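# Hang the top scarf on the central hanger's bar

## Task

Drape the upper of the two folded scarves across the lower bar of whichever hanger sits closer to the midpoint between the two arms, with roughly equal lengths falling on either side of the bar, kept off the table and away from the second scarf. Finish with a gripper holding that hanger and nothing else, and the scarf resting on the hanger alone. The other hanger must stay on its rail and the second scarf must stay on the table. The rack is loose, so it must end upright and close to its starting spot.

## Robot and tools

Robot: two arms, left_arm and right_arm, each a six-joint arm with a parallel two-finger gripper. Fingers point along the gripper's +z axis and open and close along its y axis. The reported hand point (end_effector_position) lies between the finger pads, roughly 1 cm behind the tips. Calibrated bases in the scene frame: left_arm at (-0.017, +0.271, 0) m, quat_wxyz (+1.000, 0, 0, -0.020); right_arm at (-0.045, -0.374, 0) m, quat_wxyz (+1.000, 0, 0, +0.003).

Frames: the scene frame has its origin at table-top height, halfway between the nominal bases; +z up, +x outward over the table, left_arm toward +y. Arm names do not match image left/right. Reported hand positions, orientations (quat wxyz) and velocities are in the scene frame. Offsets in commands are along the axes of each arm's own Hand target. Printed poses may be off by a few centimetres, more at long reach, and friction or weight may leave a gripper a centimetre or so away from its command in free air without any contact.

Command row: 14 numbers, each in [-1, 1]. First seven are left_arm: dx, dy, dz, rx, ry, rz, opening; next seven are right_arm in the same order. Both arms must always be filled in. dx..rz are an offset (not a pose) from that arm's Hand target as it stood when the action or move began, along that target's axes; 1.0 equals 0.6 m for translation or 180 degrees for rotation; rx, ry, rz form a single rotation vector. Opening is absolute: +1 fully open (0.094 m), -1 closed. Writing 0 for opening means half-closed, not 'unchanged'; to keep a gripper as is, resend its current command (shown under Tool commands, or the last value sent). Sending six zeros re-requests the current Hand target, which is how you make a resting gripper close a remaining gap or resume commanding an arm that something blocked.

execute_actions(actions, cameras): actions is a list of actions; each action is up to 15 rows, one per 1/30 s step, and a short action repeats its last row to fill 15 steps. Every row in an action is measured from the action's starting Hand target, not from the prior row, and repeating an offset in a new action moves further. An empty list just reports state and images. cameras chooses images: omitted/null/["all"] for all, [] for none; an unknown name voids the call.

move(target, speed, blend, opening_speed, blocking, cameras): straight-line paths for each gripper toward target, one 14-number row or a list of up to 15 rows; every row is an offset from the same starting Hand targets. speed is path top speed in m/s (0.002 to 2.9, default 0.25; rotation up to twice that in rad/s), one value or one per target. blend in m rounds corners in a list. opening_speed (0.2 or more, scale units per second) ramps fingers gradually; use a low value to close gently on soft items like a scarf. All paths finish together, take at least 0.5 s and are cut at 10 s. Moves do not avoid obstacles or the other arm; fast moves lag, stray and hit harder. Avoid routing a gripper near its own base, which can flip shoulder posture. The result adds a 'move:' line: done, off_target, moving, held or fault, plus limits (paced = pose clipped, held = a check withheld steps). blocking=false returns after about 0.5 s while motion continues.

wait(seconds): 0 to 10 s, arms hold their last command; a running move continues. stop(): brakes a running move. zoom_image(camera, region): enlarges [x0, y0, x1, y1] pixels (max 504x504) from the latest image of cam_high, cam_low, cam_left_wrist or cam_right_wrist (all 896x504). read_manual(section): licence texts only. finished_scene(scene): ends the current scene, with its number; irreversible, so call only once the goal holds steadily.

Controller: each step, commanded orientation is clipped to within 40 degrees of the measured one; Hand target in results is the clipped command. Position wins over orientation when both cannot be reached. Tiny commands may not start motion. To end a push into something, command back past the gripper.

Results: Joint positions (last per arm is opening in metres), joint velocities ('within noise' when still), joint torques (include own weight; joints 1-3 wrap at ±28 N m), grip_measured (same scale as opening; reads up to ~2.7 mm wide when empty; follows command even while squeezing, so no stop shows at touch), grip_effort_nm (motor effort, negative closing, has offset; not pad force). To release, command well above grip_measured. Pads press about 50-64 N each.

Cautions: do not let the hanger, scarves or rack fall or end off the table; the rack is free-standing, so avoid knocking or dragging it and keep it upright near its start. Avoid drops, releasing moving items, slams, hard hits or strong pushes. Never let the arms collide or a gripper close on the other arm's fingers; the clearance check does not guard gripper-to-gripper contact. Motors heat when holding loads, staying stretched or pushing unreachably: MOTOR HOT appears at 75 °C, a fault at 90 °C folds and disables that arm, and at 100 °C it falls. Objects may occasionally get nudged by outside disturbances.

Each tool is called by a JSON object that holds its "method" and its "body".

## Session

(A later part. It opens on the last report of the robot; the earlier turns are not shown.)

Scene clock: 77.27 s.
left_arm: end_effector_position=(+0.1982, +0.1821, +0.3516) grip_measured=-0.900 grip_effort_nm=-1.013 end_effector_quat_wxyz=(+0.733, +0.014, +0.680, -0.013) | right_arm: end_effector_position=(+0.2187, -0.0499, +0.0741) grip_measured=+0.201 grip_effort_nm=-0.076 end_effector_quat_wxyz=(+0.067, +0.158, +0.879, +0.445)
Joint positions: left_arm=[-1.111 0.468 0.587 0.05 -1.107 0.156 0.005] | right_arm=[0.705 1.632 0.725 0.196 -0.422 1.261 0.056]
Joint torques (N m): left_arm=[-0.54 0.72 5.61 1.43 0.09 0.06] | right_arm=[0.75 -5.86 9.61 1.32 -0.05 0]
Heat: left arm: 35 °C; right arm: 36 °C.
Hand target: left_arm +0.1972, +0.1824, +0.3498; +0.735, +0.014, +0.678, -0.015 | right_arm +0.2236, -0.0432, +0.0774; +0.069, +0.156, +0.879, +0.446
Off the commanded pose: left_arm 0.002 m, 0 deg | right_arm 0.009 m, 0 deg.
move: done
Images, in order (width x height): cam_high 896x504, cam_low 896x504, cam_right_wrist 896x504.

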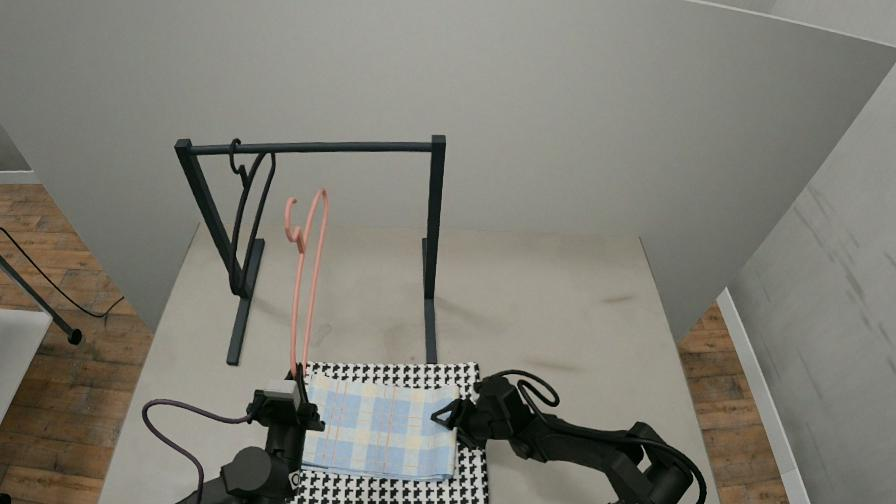

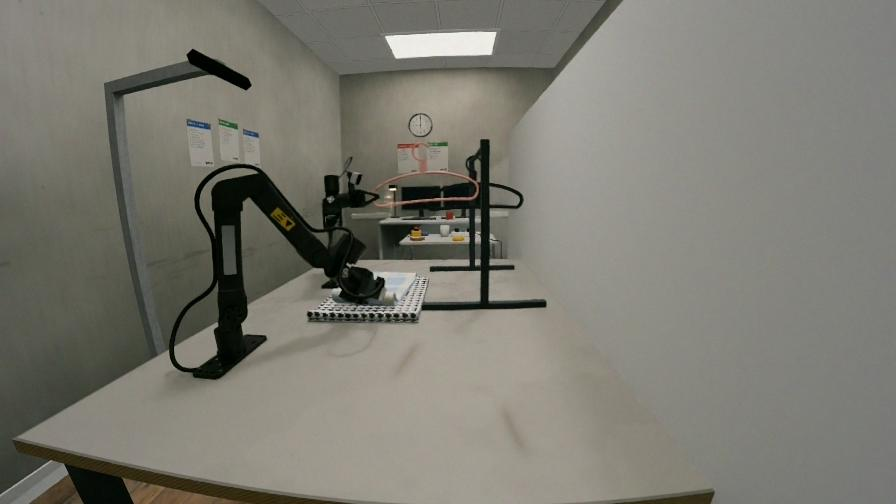

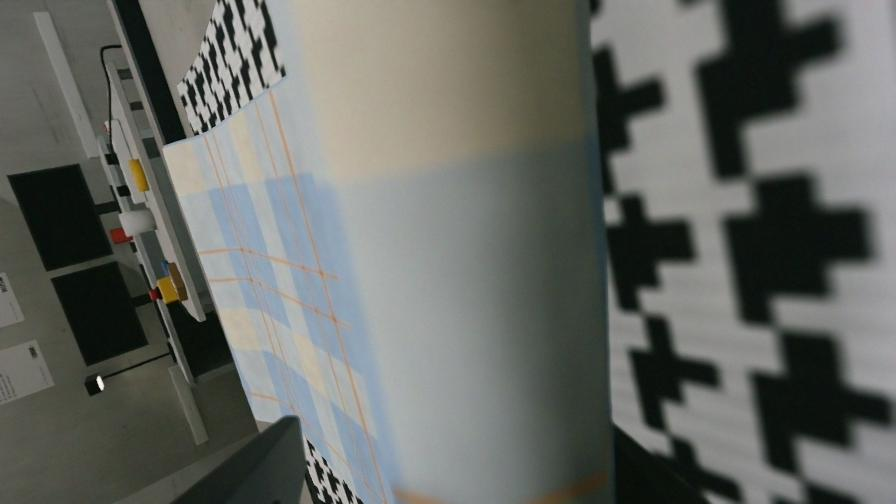

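{"method": "move", "body": {"target": [0,0,0,0,0,0,-1, 0.017,0.046,0.0575,0,0,0,0.2], "speed": 0.06, "cameras": ["cam_low","cam_right_wrist","cam_high"]}}

{"method": "zoom_image", "body": {"camera": "cam_low", "region": [290, 240, 450, 350]}}

Scene clock: 79.63 s.
left_arm: end_effector_position=(+0.1982, +0.1821, +0.3517) grip_measured=-0.900 grip_effort_nm=-1.018 end_effector_quat_wxyz=(+0.733, +0.014, +0.680, -0.013) | right_arm: end_effector_position=(+0.2226, -0.0066, +0.0749) grip_measured=+0.201 grip_effort_nm=-0.085 end_effector_quat_wxyz=(+0.063, +0.158, +0.881, +0.442)
Joint positions: left_arm=[-1.111 0.468 0.587 0.05 -1.107 0.156 0.005] | right_arm=[0.798 1.745 0.86 0.189 -0.354 1.324 0.056]
Joint torques (N m): left_arm=[-0.53 0.72 5.61 1.44 0.09 0.05] | right_arm=[0.68 -6.87 10.09 1.41 -0.04 0]
Heat: left arm: 35 °C; right arm: 36 °C.
Hand target: left_arm +0.1972, +0.1824, +0.3498; +0.735, +0.013, +0.678, -0.015 | right_arm +0.2289, +0.0019, +0.0794; +0.069, +0.156, +0.879, +0.446
Off the commanded pose: left_arm 0.002 m, 0 deg | right_arm 0.011 m, 1 deg.
move: off_target (right_arm)
Images, in order (width x height): cam_high 896x504, cam_low 896x504, cam_right_wrist 896x504.

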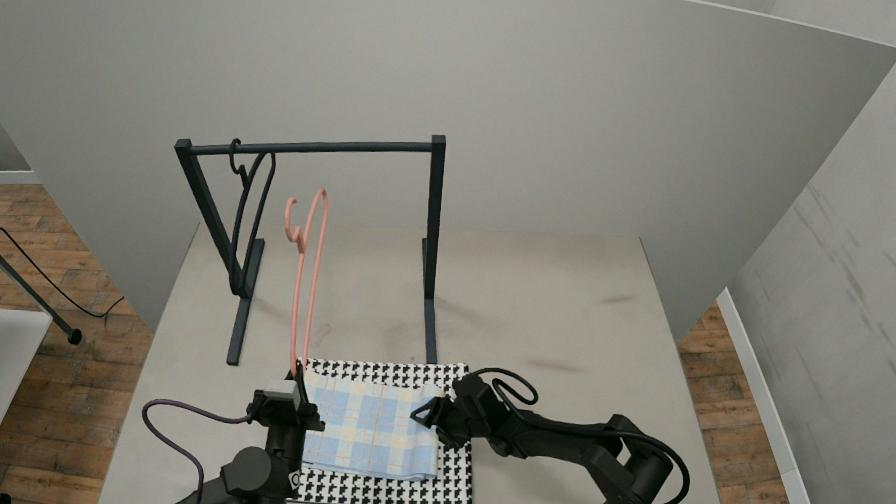

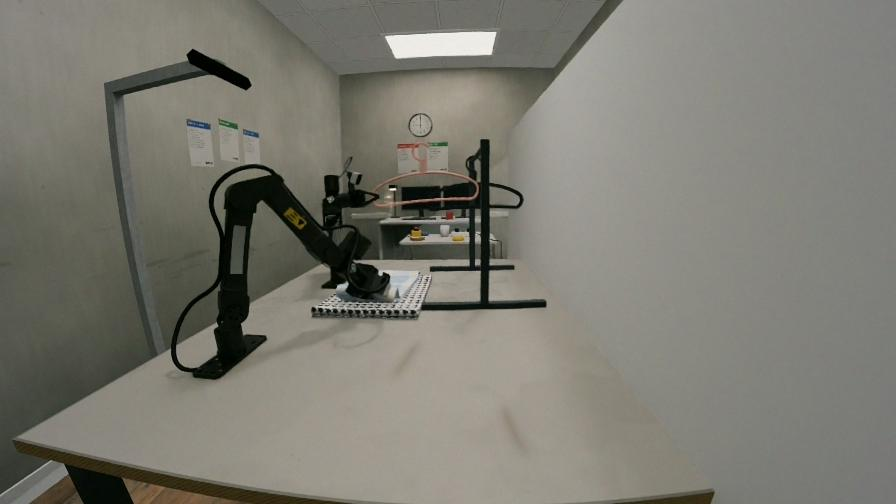

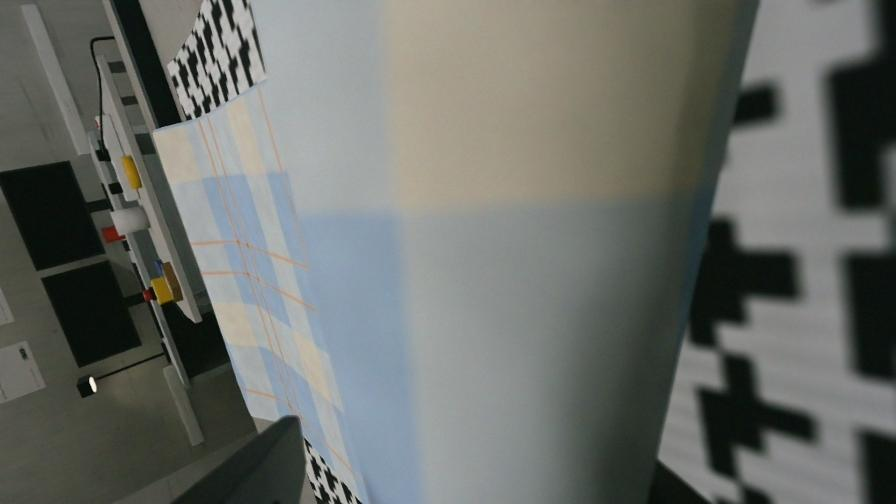

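Scaled by 3.150.

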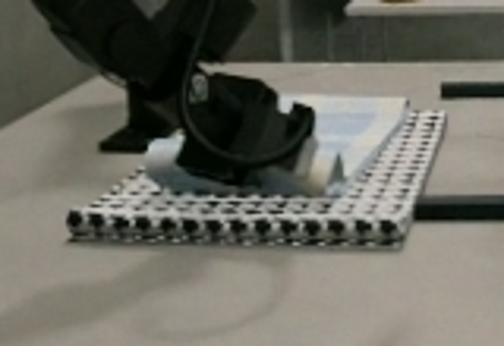

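{"method": "move", "body": {"target": [0,0,0,0,0,0,-1, 0.0105,0.04,0.032,0,0,0,0.2], "speed": 0.08, "cameras": ["cam_low","cam_right_wrist","cam_high"]}}

{"method": "zoom_image", "body": {"camera": "cam_low", "region": [290, 240, 450, 350]}}

Scene clock: 81.43 s.
left_arm: end_effector_position=(+0.1982, +0.1821, +0.3517) grip_measured=-0.900 grip_effort_nm=-1.018 end_effector_quat_wxyz=(+0.733, +0.014, +0.680, -0.013) | right_arm: end_effector_position=(+0.2285, +0.0255, +0.0876) grip_measured=+0.201 grip_effort_nm=-0.081 end_effector_quat_wxyz=(+0.066, +0.155, +0.878, +0.449)
Joint positions: left_arm=[-1.111 0.468 0.587 0.05 -1.107 0.156 0.005] | right_arm=[0.848 1.808 0.984 0.155 -0.318 1.358 0.056]
Joint torques (N m): left_arm=[-0.51 0.7 5.63 1.44 0.09 0.07] | right_arm=[0.62 -7.42 10.11 1.36 0.02 0]
Heat: left arm: 35 °C; right arm: 36 °C.
Hand target: left_arm +0.1972, +0.1824, +0.3498; +0.735, +0.013, +0.678, -0.015 | right_arm +0.2331, +0.0319, +0.0875; +0.069, +0.157, +0.879, +0.446
Off the commanded pose: left_arm 0.002 m, 0 deg | right_arm 0.008 m, 1 deg.
move: done
Images, in order (width x height): cam_high 896x504, cam_low 896x504, cam_right_wrist 896x504.

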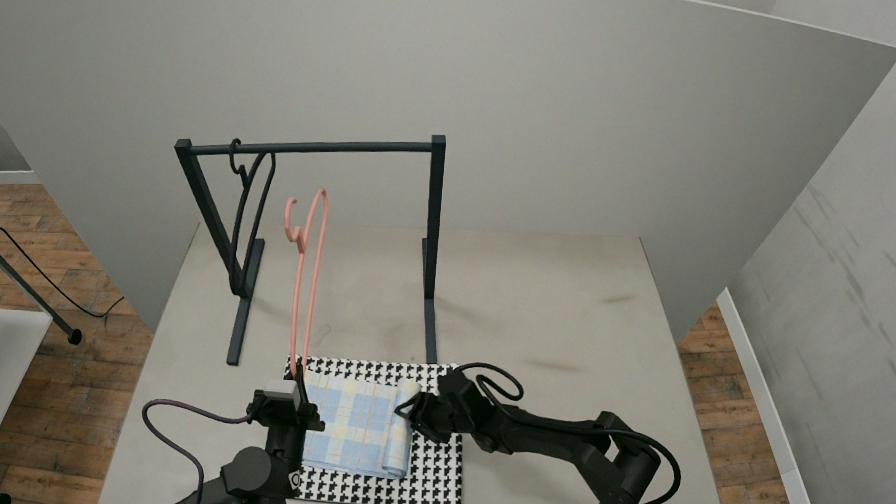

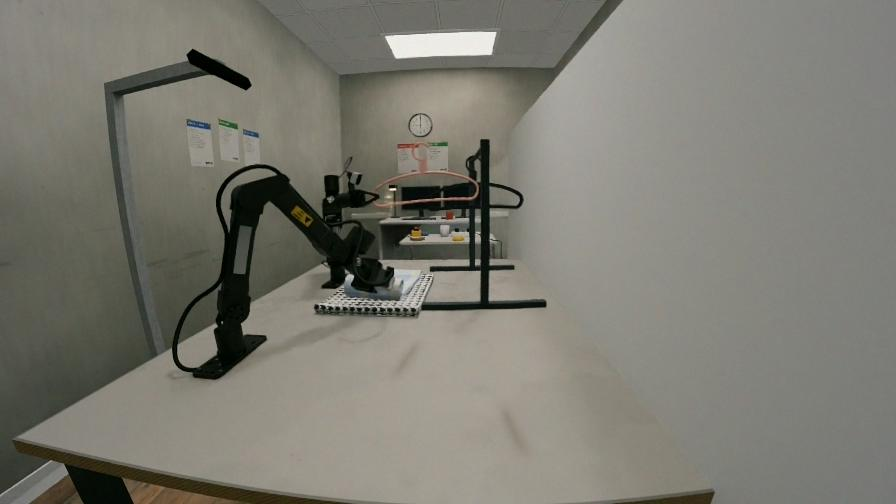

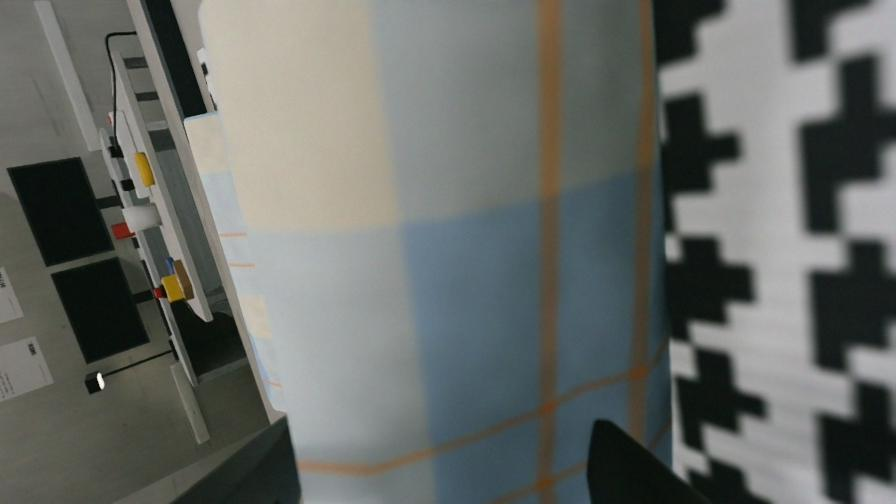

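Scaled by 3.150.

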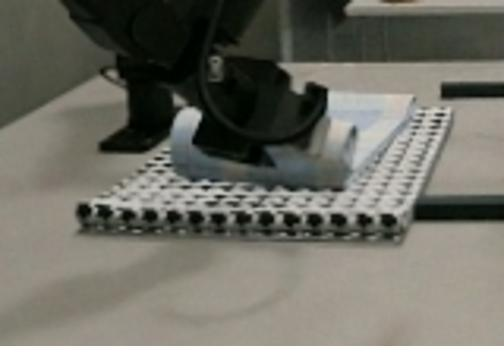

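{"method": "execute_actions", "body": {"actions": []}}

Scene clock: 83.03 s.
left_arm: end_effector_position=(+0.1982, +0.1821, +0.3517) grip_measured=-0.900 grip_effort_nm=-1.018 end_effector_quat_wxyz=(+0.733, +0.014, +0.680, -0.013) | right_arm: end_effector_position=(+0.2286, +0.0255, +0.0876) grip_measured=+0.201 grip_effort_nm=-0.085 end_effector_quat_wxyz=(+0.066, +0.155, +0.878, +0.448)
Joint positions: left_arm=[-1.111 0.468 0.587 0.05 -1.107 0.156 0.005] | right_arm=[0.848 1.808 0.984 0.155 -0.317 1.358 0.056]
Joint velocities: within noise
Joint torques (N m): left_arm=[-0.51 0.7 5.63 1.43 0.09 0.06] | right_arm=[0.61 -7.42 10.1 1.35 0.03 0]
Heat: left arm: 35 °C; right arm: 36 °C.
Hand target: left_arm +0.1972, +0.1824, +0.3498; +0.735, +0.013, +0.678, -0.015 | right_arm +0.2331, +0.0319, +0.0875; +0.069, +0.156, +0.879, +0.446
Tool commands: left_gripper/opening=-1.0 right_gripper/opening=+0.2
Off the commanded pose: left_arm 0.002 m, 0 deg | right_arm 0.008 m, 1 deg.

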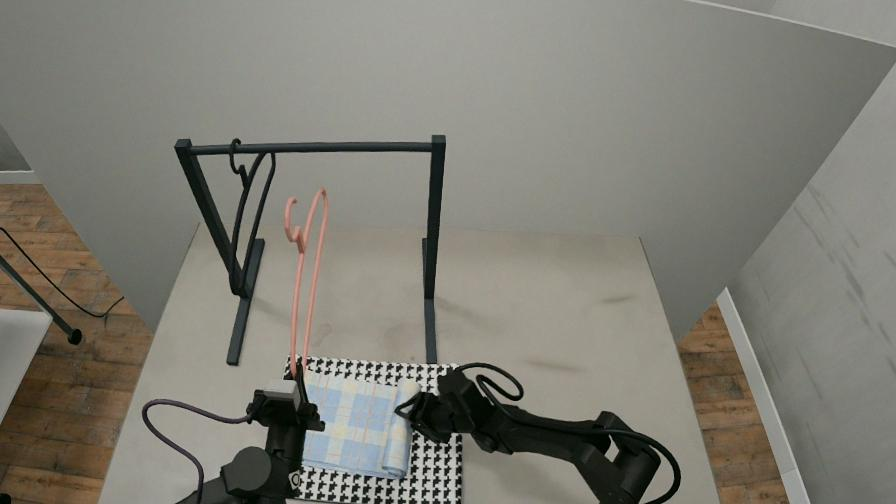

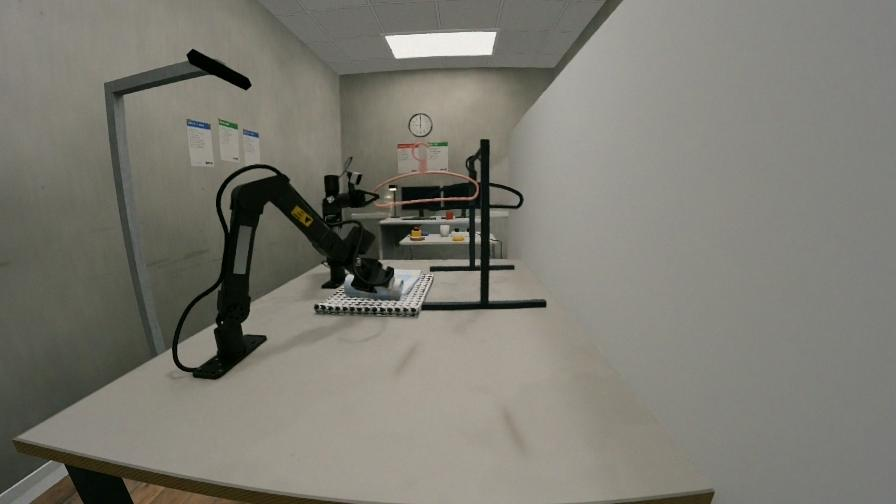

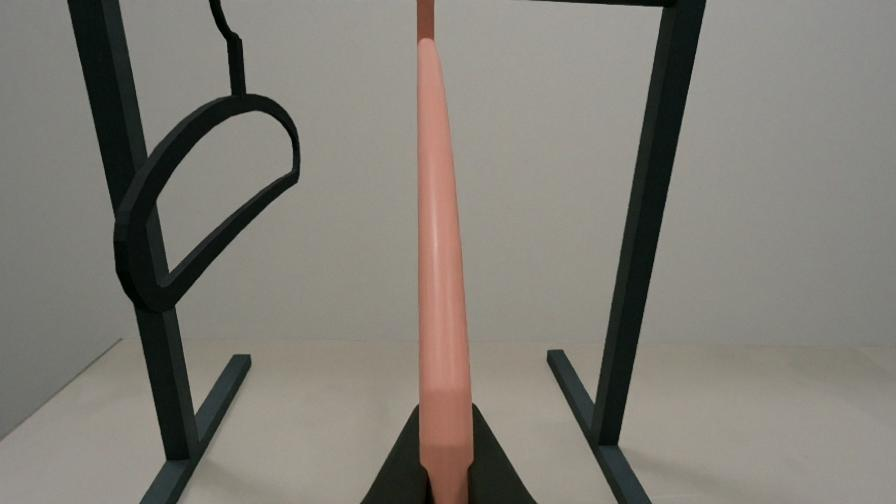

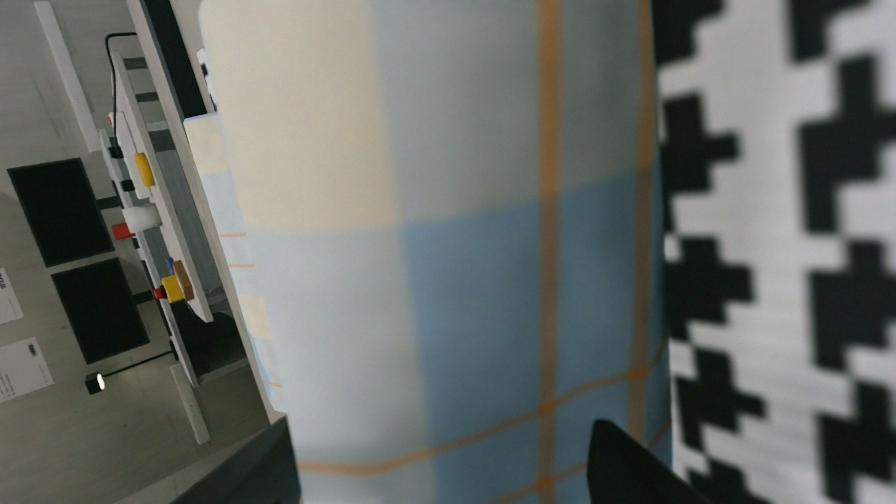

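{"method": "zoom_image", "body": {"camera": "cam_low", "region": [300, 210, 450, 330]}}

{"method": "zoom_image", "body": {"camera": "cam_high", "region": [270, 340, 480, 504]}}

Scaled by 3.360.

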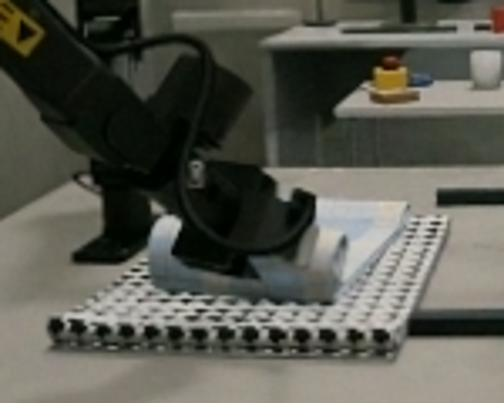

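Scaled by 2.400.

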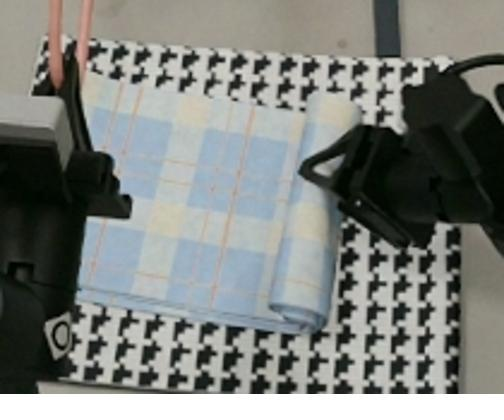

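{"method": "move", "body": {"target": [0,0,0,0,0,0,-1, 0,0,-0.1,0,0,0,0.2], "speed": 0.12}}

{"method": "zoom_image", "body": {"camera": "cam_low", "region": [300, 210, 450, 330]}}

{"method": "zoom_image", "body": {"camera": "cam_high", "region": [270, 340, 480, 504]}}

Scene clock: 86.13 s.
left_arm: end_effector_position=(+0.1982, +0.1821, +0.3517) grip_measured=-0.900 grip_effort_nm=-1.013 end_effector_quat_wxyz=(+0.733, +0.014, +0.680, -0.013) | right_arm: end_effector_position=(+0.2219, -0.0074, +0.1216) grip_measured=+0.201 grip_effort_nm=-0.090 end_effector_quat_wxyz=(+0.070, +0.161, +0.878, +0.446)
Joint positions: left_arm=[-1.111 0.468 0.587 0.05 -1.107 0.156 0.005] | right_arm=[0.803 1.634 0.939 0.017 -0.338 1.334 0.056]
Joint torques (N m): left_arm=[-0.51 0.72 5.61 1.43 0.08 0.06] | right_arm=[-0.54 -10.33 5.49 1.4 -0.18 -0.13]
Heat: left arm: 35 °C; right arm: 37 °C.
Hand target: left_arm +0.1972, +0.1824, +0.3498; +0.735, +0.013, +0.678, -0.015 | right_arm +0.2175, -0.0138, +0.1231; +0.069, +0.156, +0.879, +0.446
Off the commanded pose: left_arm 0.002 m, 0 deg | right_arm 0.008 m, 1 deg.
move: done

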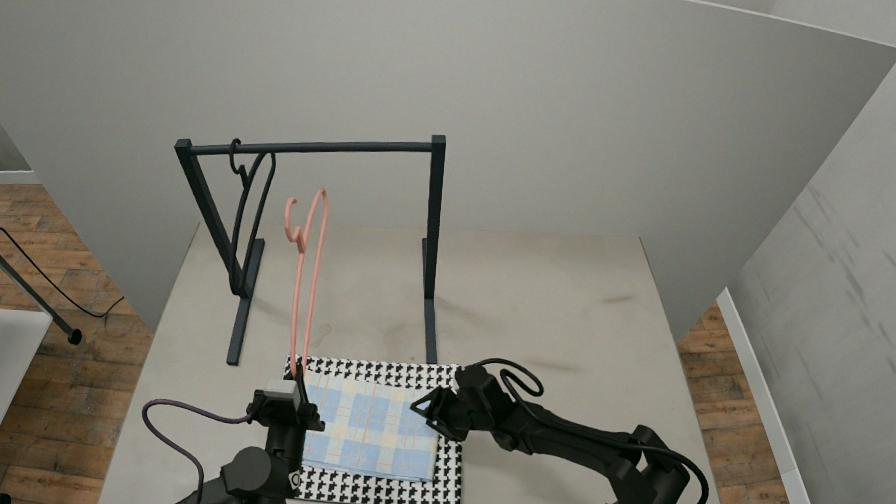

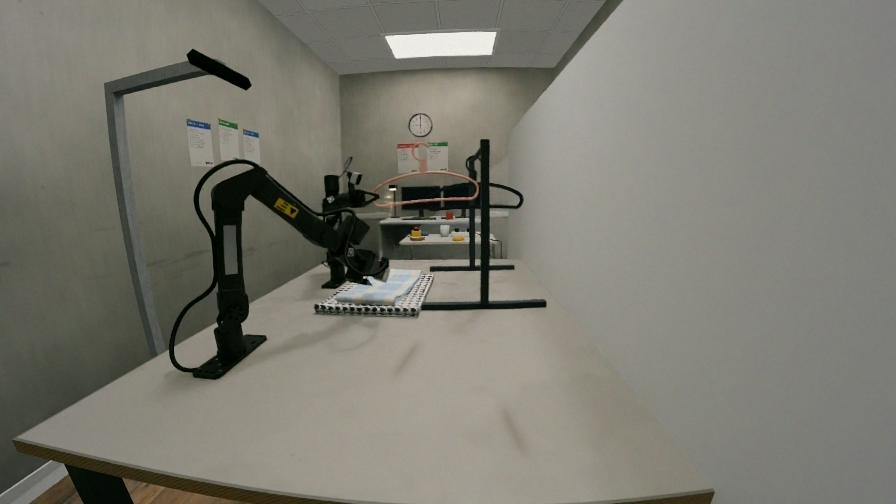

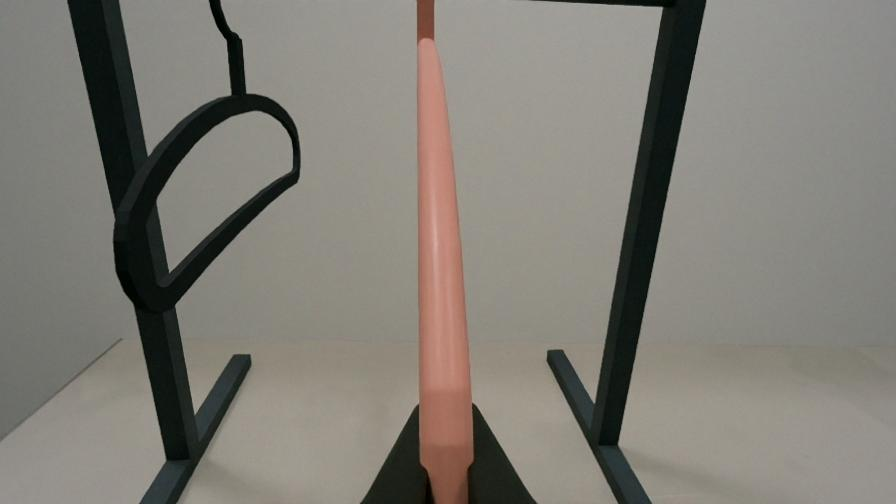

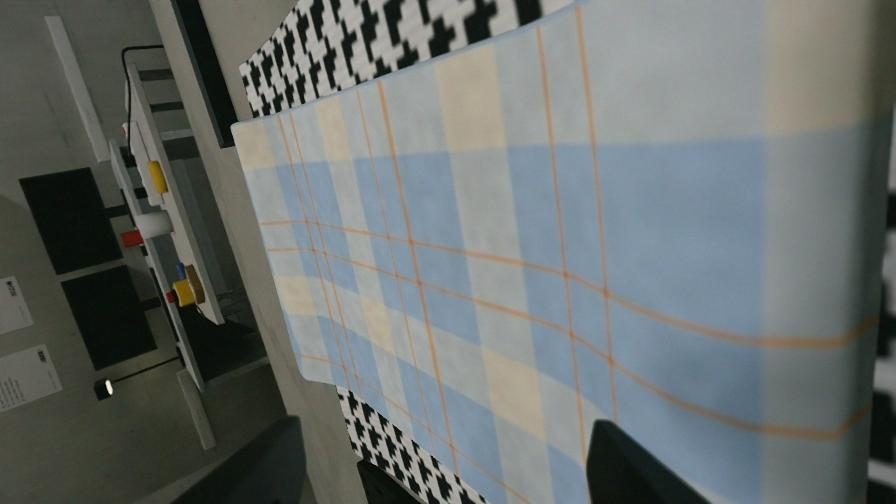

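Scaled by 3.360.

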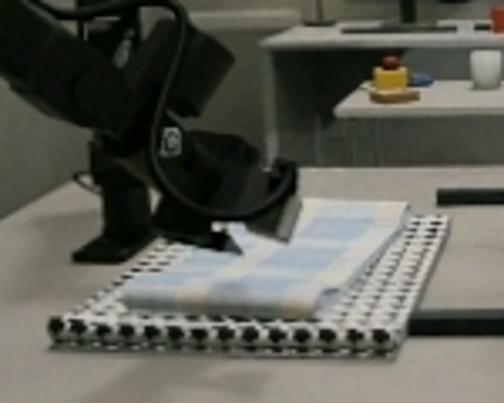

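Scaled by 2.400.

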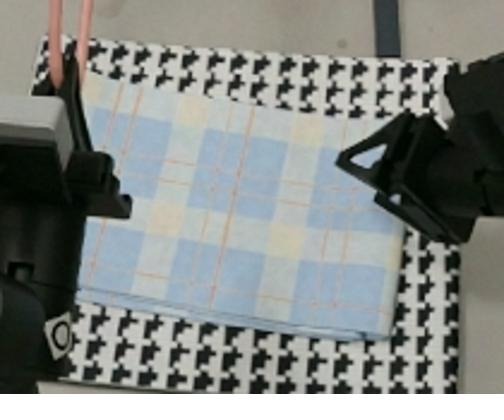

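{"method": "move", "body": {"target": [0,0,0,0,0,0,-1, -0.015,-0.085,-0.0652,0.003,0.112,-0.0825,0.2], "speed": 0.2}}

{"method": "zoom_image", "body": {"camera": "cam_high", "region": [270, 340, 480, 504]}}

Scene clock: 92.20 s.
left_arm: end_effector_position=(+0.1982, +0.1821, +0.3517) grip_measured=-0.900 grip_effort_nm=-1.018 end_effector_quat_wxyz=(+0.733, +0.014, +0.680, -0.012) | right_arm: end_effector_position=(+0.1979, -0.0793, +0.0982) grip_measured=+0.201 grip_effort_nm=-0.081 end_effector_quat_wxyz=(-0.031, -0.030, +0.897, +0.441)
Joint positions: left_arm=[-1.111 0.468 0.587 0.05 -1.107 0.156 0.005] | right_arm=[0.531 1.649 0.944 -0.366 -0.804 0.685 0.056]
Joint torques (N m): left_arm=[-0.51 0.69 5.61 1.43 0.09 0.06] | right_arm=[-0.5 -6.17 10.09 0.77 -0.52 -0.17]
Heat: left arm: 35 °C; right arm: 38 °C.
Hand target: left_arm +0.1972, +0.1824, +0.3498; +0.735, +0.014, +0.678, -0.015 | right_arm +0.2048, -0.0749, +0.1050; -0.029, -0.038, +0.892, +0.450
Off the commanded pose: left_arm 0.002 m, 0 deg | right_arm 0.011 m, 1 deg.
move: off_target (right_arm)

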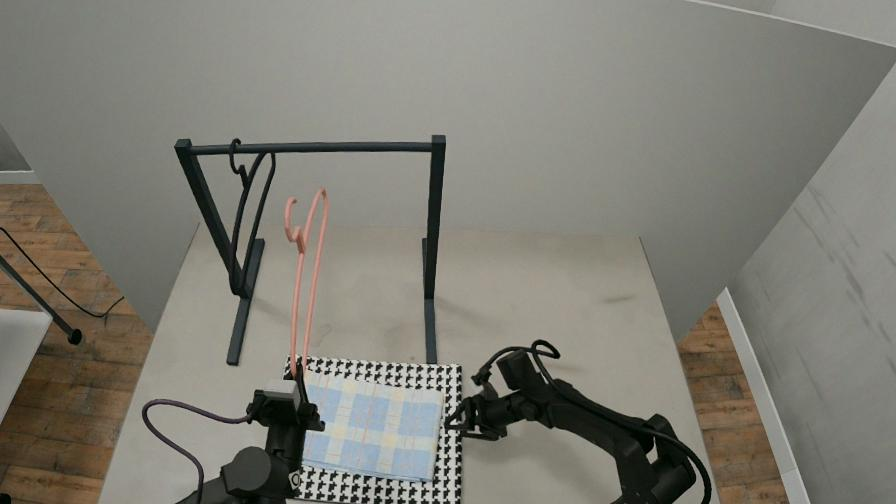

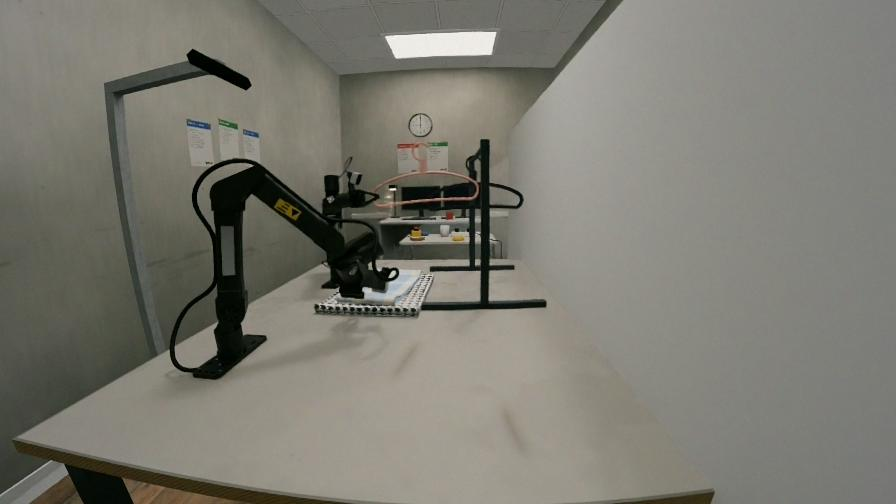

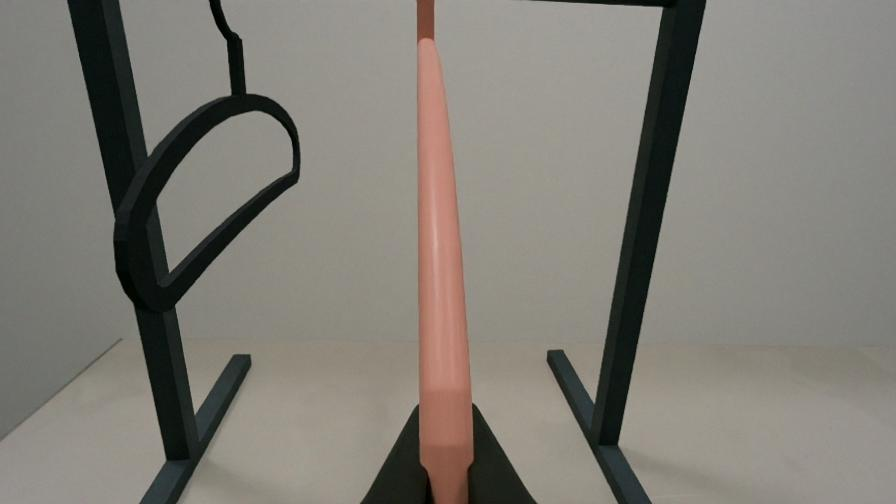

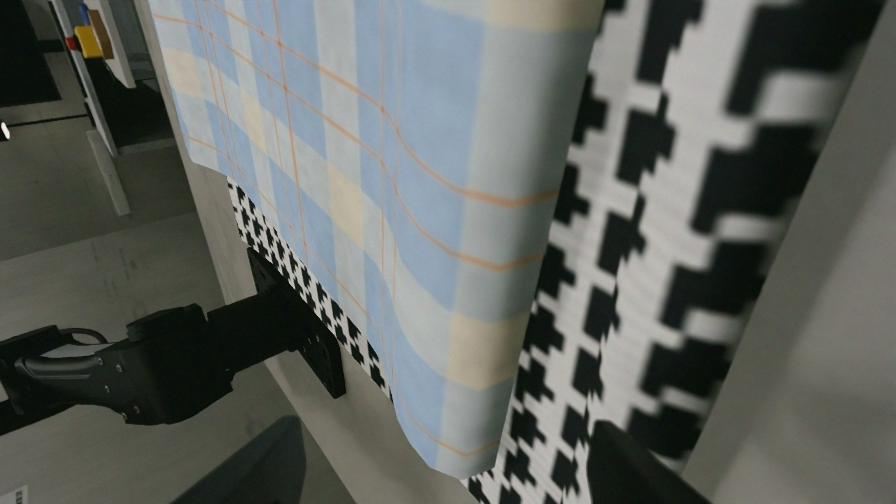

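Scaled by 2.400.

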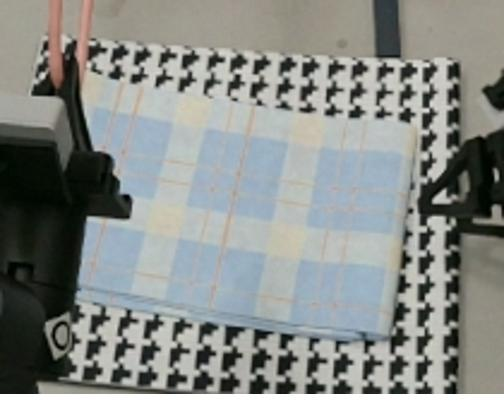

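{"method": "move", "body": {"target": [0,0,0,0,0,0,-1, -0.0105,-0.0338,0.0945,0,0,0,0.2], "speed": 0.1, "cameras": ["cam_low","cam_right_wrist","cam_high"]}}

{"method": "zoom_image", "body": {"camera": "cam_low", "region": [300, 210, 450, 330]}}

Scene clock: 95.03 s.
left_arm: end_effector_position=(+0.1982, +0.1821, +0.3517) grip_measured=-0.900 grip_effort_nm=-1.018 end_effector_quat_wxyz=(+0.733, +0.014, +0.680, -0.012) | right_arm: end_effector_position=(+0.2096, -0.0422, +0.0638) grip_measured=+0.201 grip_effort_nm=-0.081 end_effector_quat_wxyz=(-0.022, -0.039, +0.890, +0.454)
Joint positions: left_arm=[-1.111 0.468 0.587 0.05 -1.107 0.156 0.005] | right_arm=[0.604 1.813 0.944 -0.102 -0.782 0.773 0.056]
Joint torques (N m): left_arm=[-0.53 0.72 5.63 1.43 0.09 0.06] | right_arm=[0.68 -7.02 5.97 1.12 -0.31 -0.05]
Heat: left arm: 35 °C; right arm: 38 °C.
Hand target: left_arm +0.1972, +0.1824, +0.3498; +0.735, +0.014, +0.678, -0.015 | right_arm +0.2071, -0.0409, +0.0549; -0.029, -0.038, +0.892, +0.450
Off the commanded pose: left_arm 0.002 m, 0 deg | right_arm 0.009 m, 1 deg.
move: done
Images, in order (width x height): cam_high 896x504, cam_low 896x504, cam_right_wrist 896x504.

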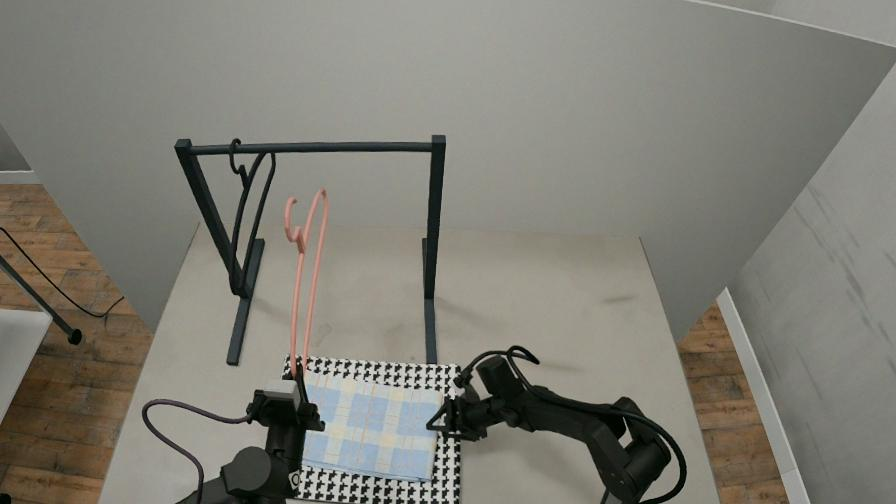

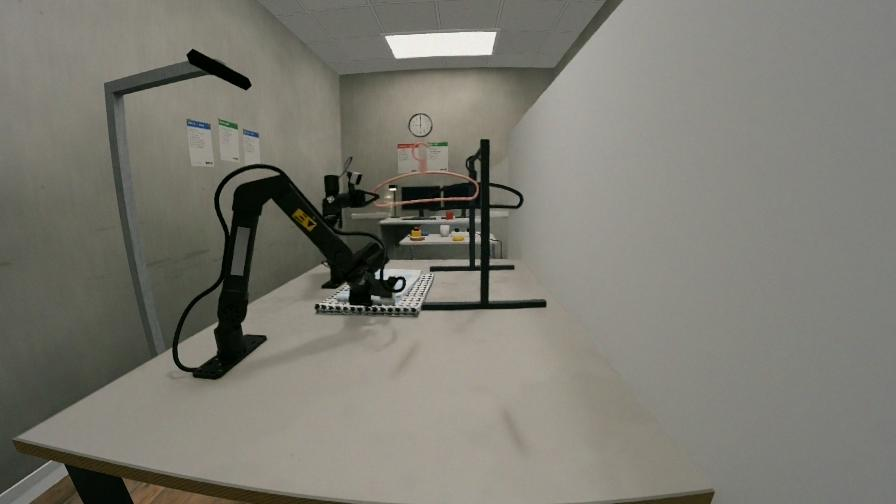

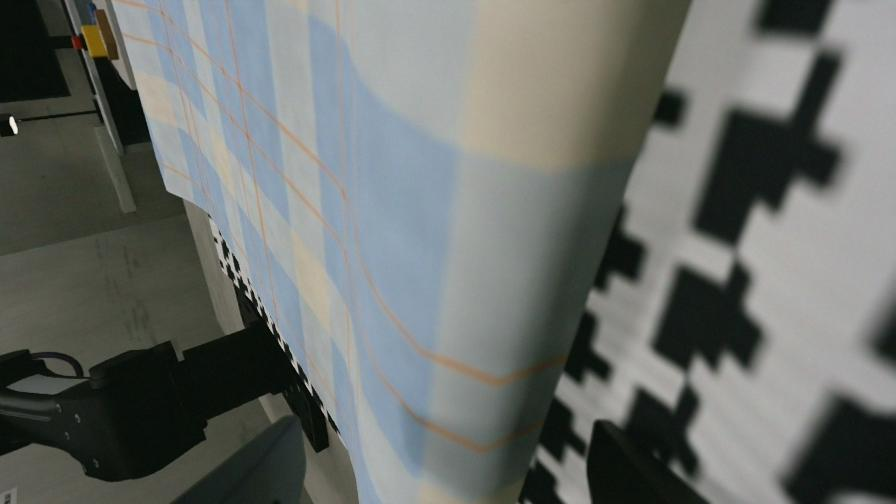

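Scaled by 3.360.

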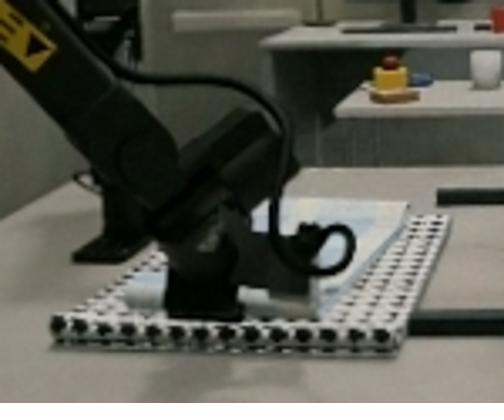

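{"method": "move", "body": {"target": [0,0,0,0,0,0,-1, 0.0113,-0.0156,0.0129,0,0,0,0.2], "speed": 0.08, "cameras": ["cam_right_wrist"]}}

Scene clock: 96.37 s.
left_arm: end_effector_position=(+0.1982, +0.1821, +0.3517) grip_measured=-0.900 grip_effort_nm=-1.013 end_effector_quat_wxyz=(+0.733, +0.014, +0.680, -0.012) | right_arm: end_effector_position=(+0.2089, -0.0384, +0.0612) grip_measured=+0.201 grip_effort_nm=-0.085 end_effector_quat_wxyz=(-0.011, -0.044, +0.885, +0.463)
Joint positions: left_arm=[-1.111 0.468 0.587 0.05 -1.107 0.156 0.005] | right_arm=[0.613 1.818 0.914 -0.027 -0.779 0.789 0.056]
Joint torques (N m): left_arm=[-0.54 0.7 5.63 1.43 0.09 0.06] | right_arm=[0.95 -6.54 4.3 1.11 -0.23 -0.02]
Heat: left arm: 35 °C; right arm: 38 °C.
Hand target: left_arm +0.1972, +0.1824, +0.3498; +0.735, +0.014, +0.678, -0.015 | right_arm +0.2000, -0.0409, +0.0429; -0.029, -0.038, +0.892, +0.450
Off the commanded pose: left_arm 0.002 m, 0 deg | right_arm 0.020 m, 3 deg.
move: off_target (right_arm)
Images, in order (width x height): cam_right_wrist 896x504.

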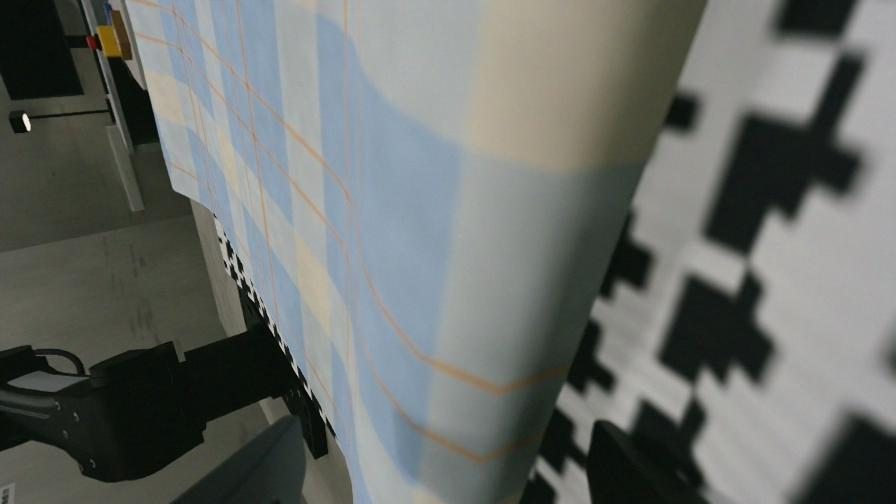

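{"method": "move", "body": {"target": [[0,0,0,0,0,0,-1, -0.0025,0.02,0.025,0,0,0,0.2],[0,0,0,0,0,0,-1, -0.0047,0.0748,0.017,0,0,0,0.2]], "speed": 0.08, "cameras": ["cam_right_wrist","cam_low"]}}

{"method": "zoom_image", "body": {"camera": "cam_low", "region": [300, 210, 450, 330]}}

Scene clock: 98.27 s.
left_arm: end_effector_position=(+0.1982, +0.1821, +0.3517) grip_measured=-0.900 grip_effort_nm=-1.013 end_effector_quat_wxyz=(+0.733, +0.014, +0.680, -0.012) | right_arm: end_effector_position=(+0.1954, -0.0128, +0.0651) grip_measured=+0.201 grip_effort_nm=-0.085 end_effector_quat_wxyz=(-0.035, -0.033, +0.894, +0.445)
Joint positions: left_arm=[-1.111 0.468 0.587 0.05 -1.107 0.156 0.005] | right_arm=[0.699 1.836 0.985 -0.084 -0.727 0.88 0.056]
Joint torques (N m): left_arm=[-0.51 0.7 5.63 1.43 0.09 0.06] | right_arm=[0.65 -8.79 9.46 0.94 -0.24 0.01]
Heat: left arm: 35 °C; right arm: 38 °C.
Hand target: left_arm +0.1972, +0.1824, +0.3498; +0.735, +0.014, +0.678, -0.015 | right_arm +0.2000, -0.0059, +0.0728; -0.029, -0.038, +0.892, +0.450
Off the commanded pose: left_arm 0.002 m, 0 deg | right_arm 0.011 m, 1 deg.
move: off_target (right_arm)
Images, in order (width x height): cam_low 896x504, cam_right_wrist 896x504.

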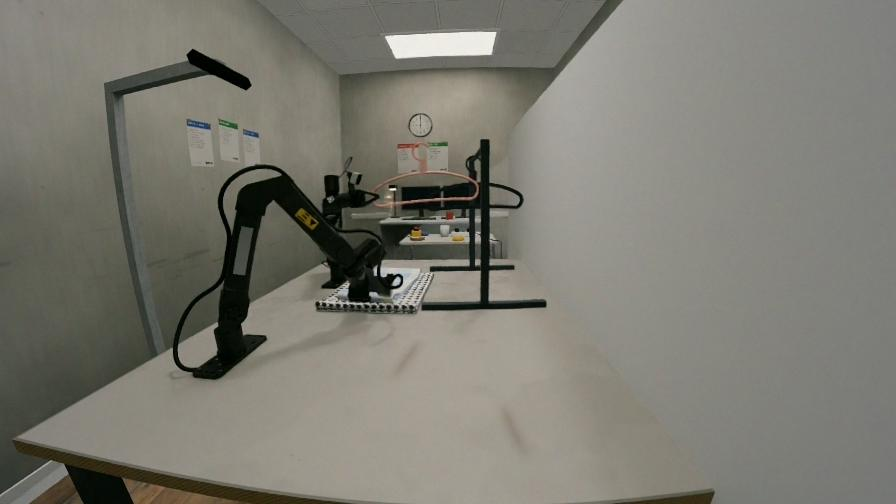

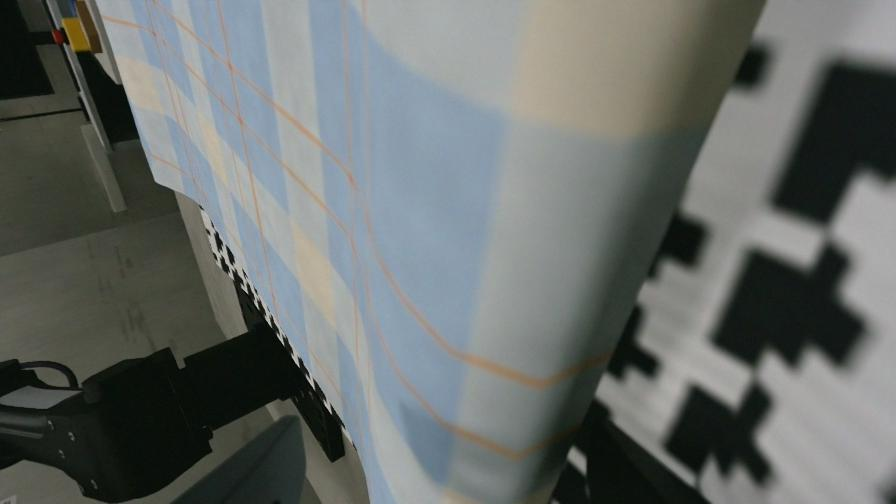

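Scaled by 3.360.

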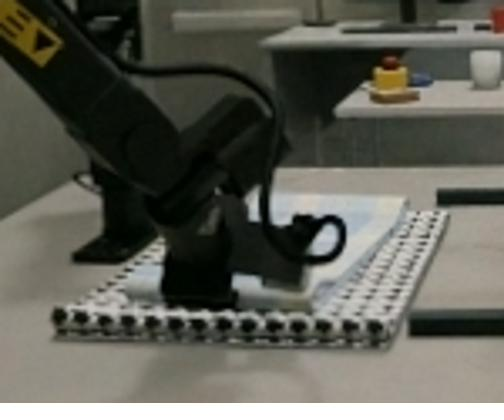

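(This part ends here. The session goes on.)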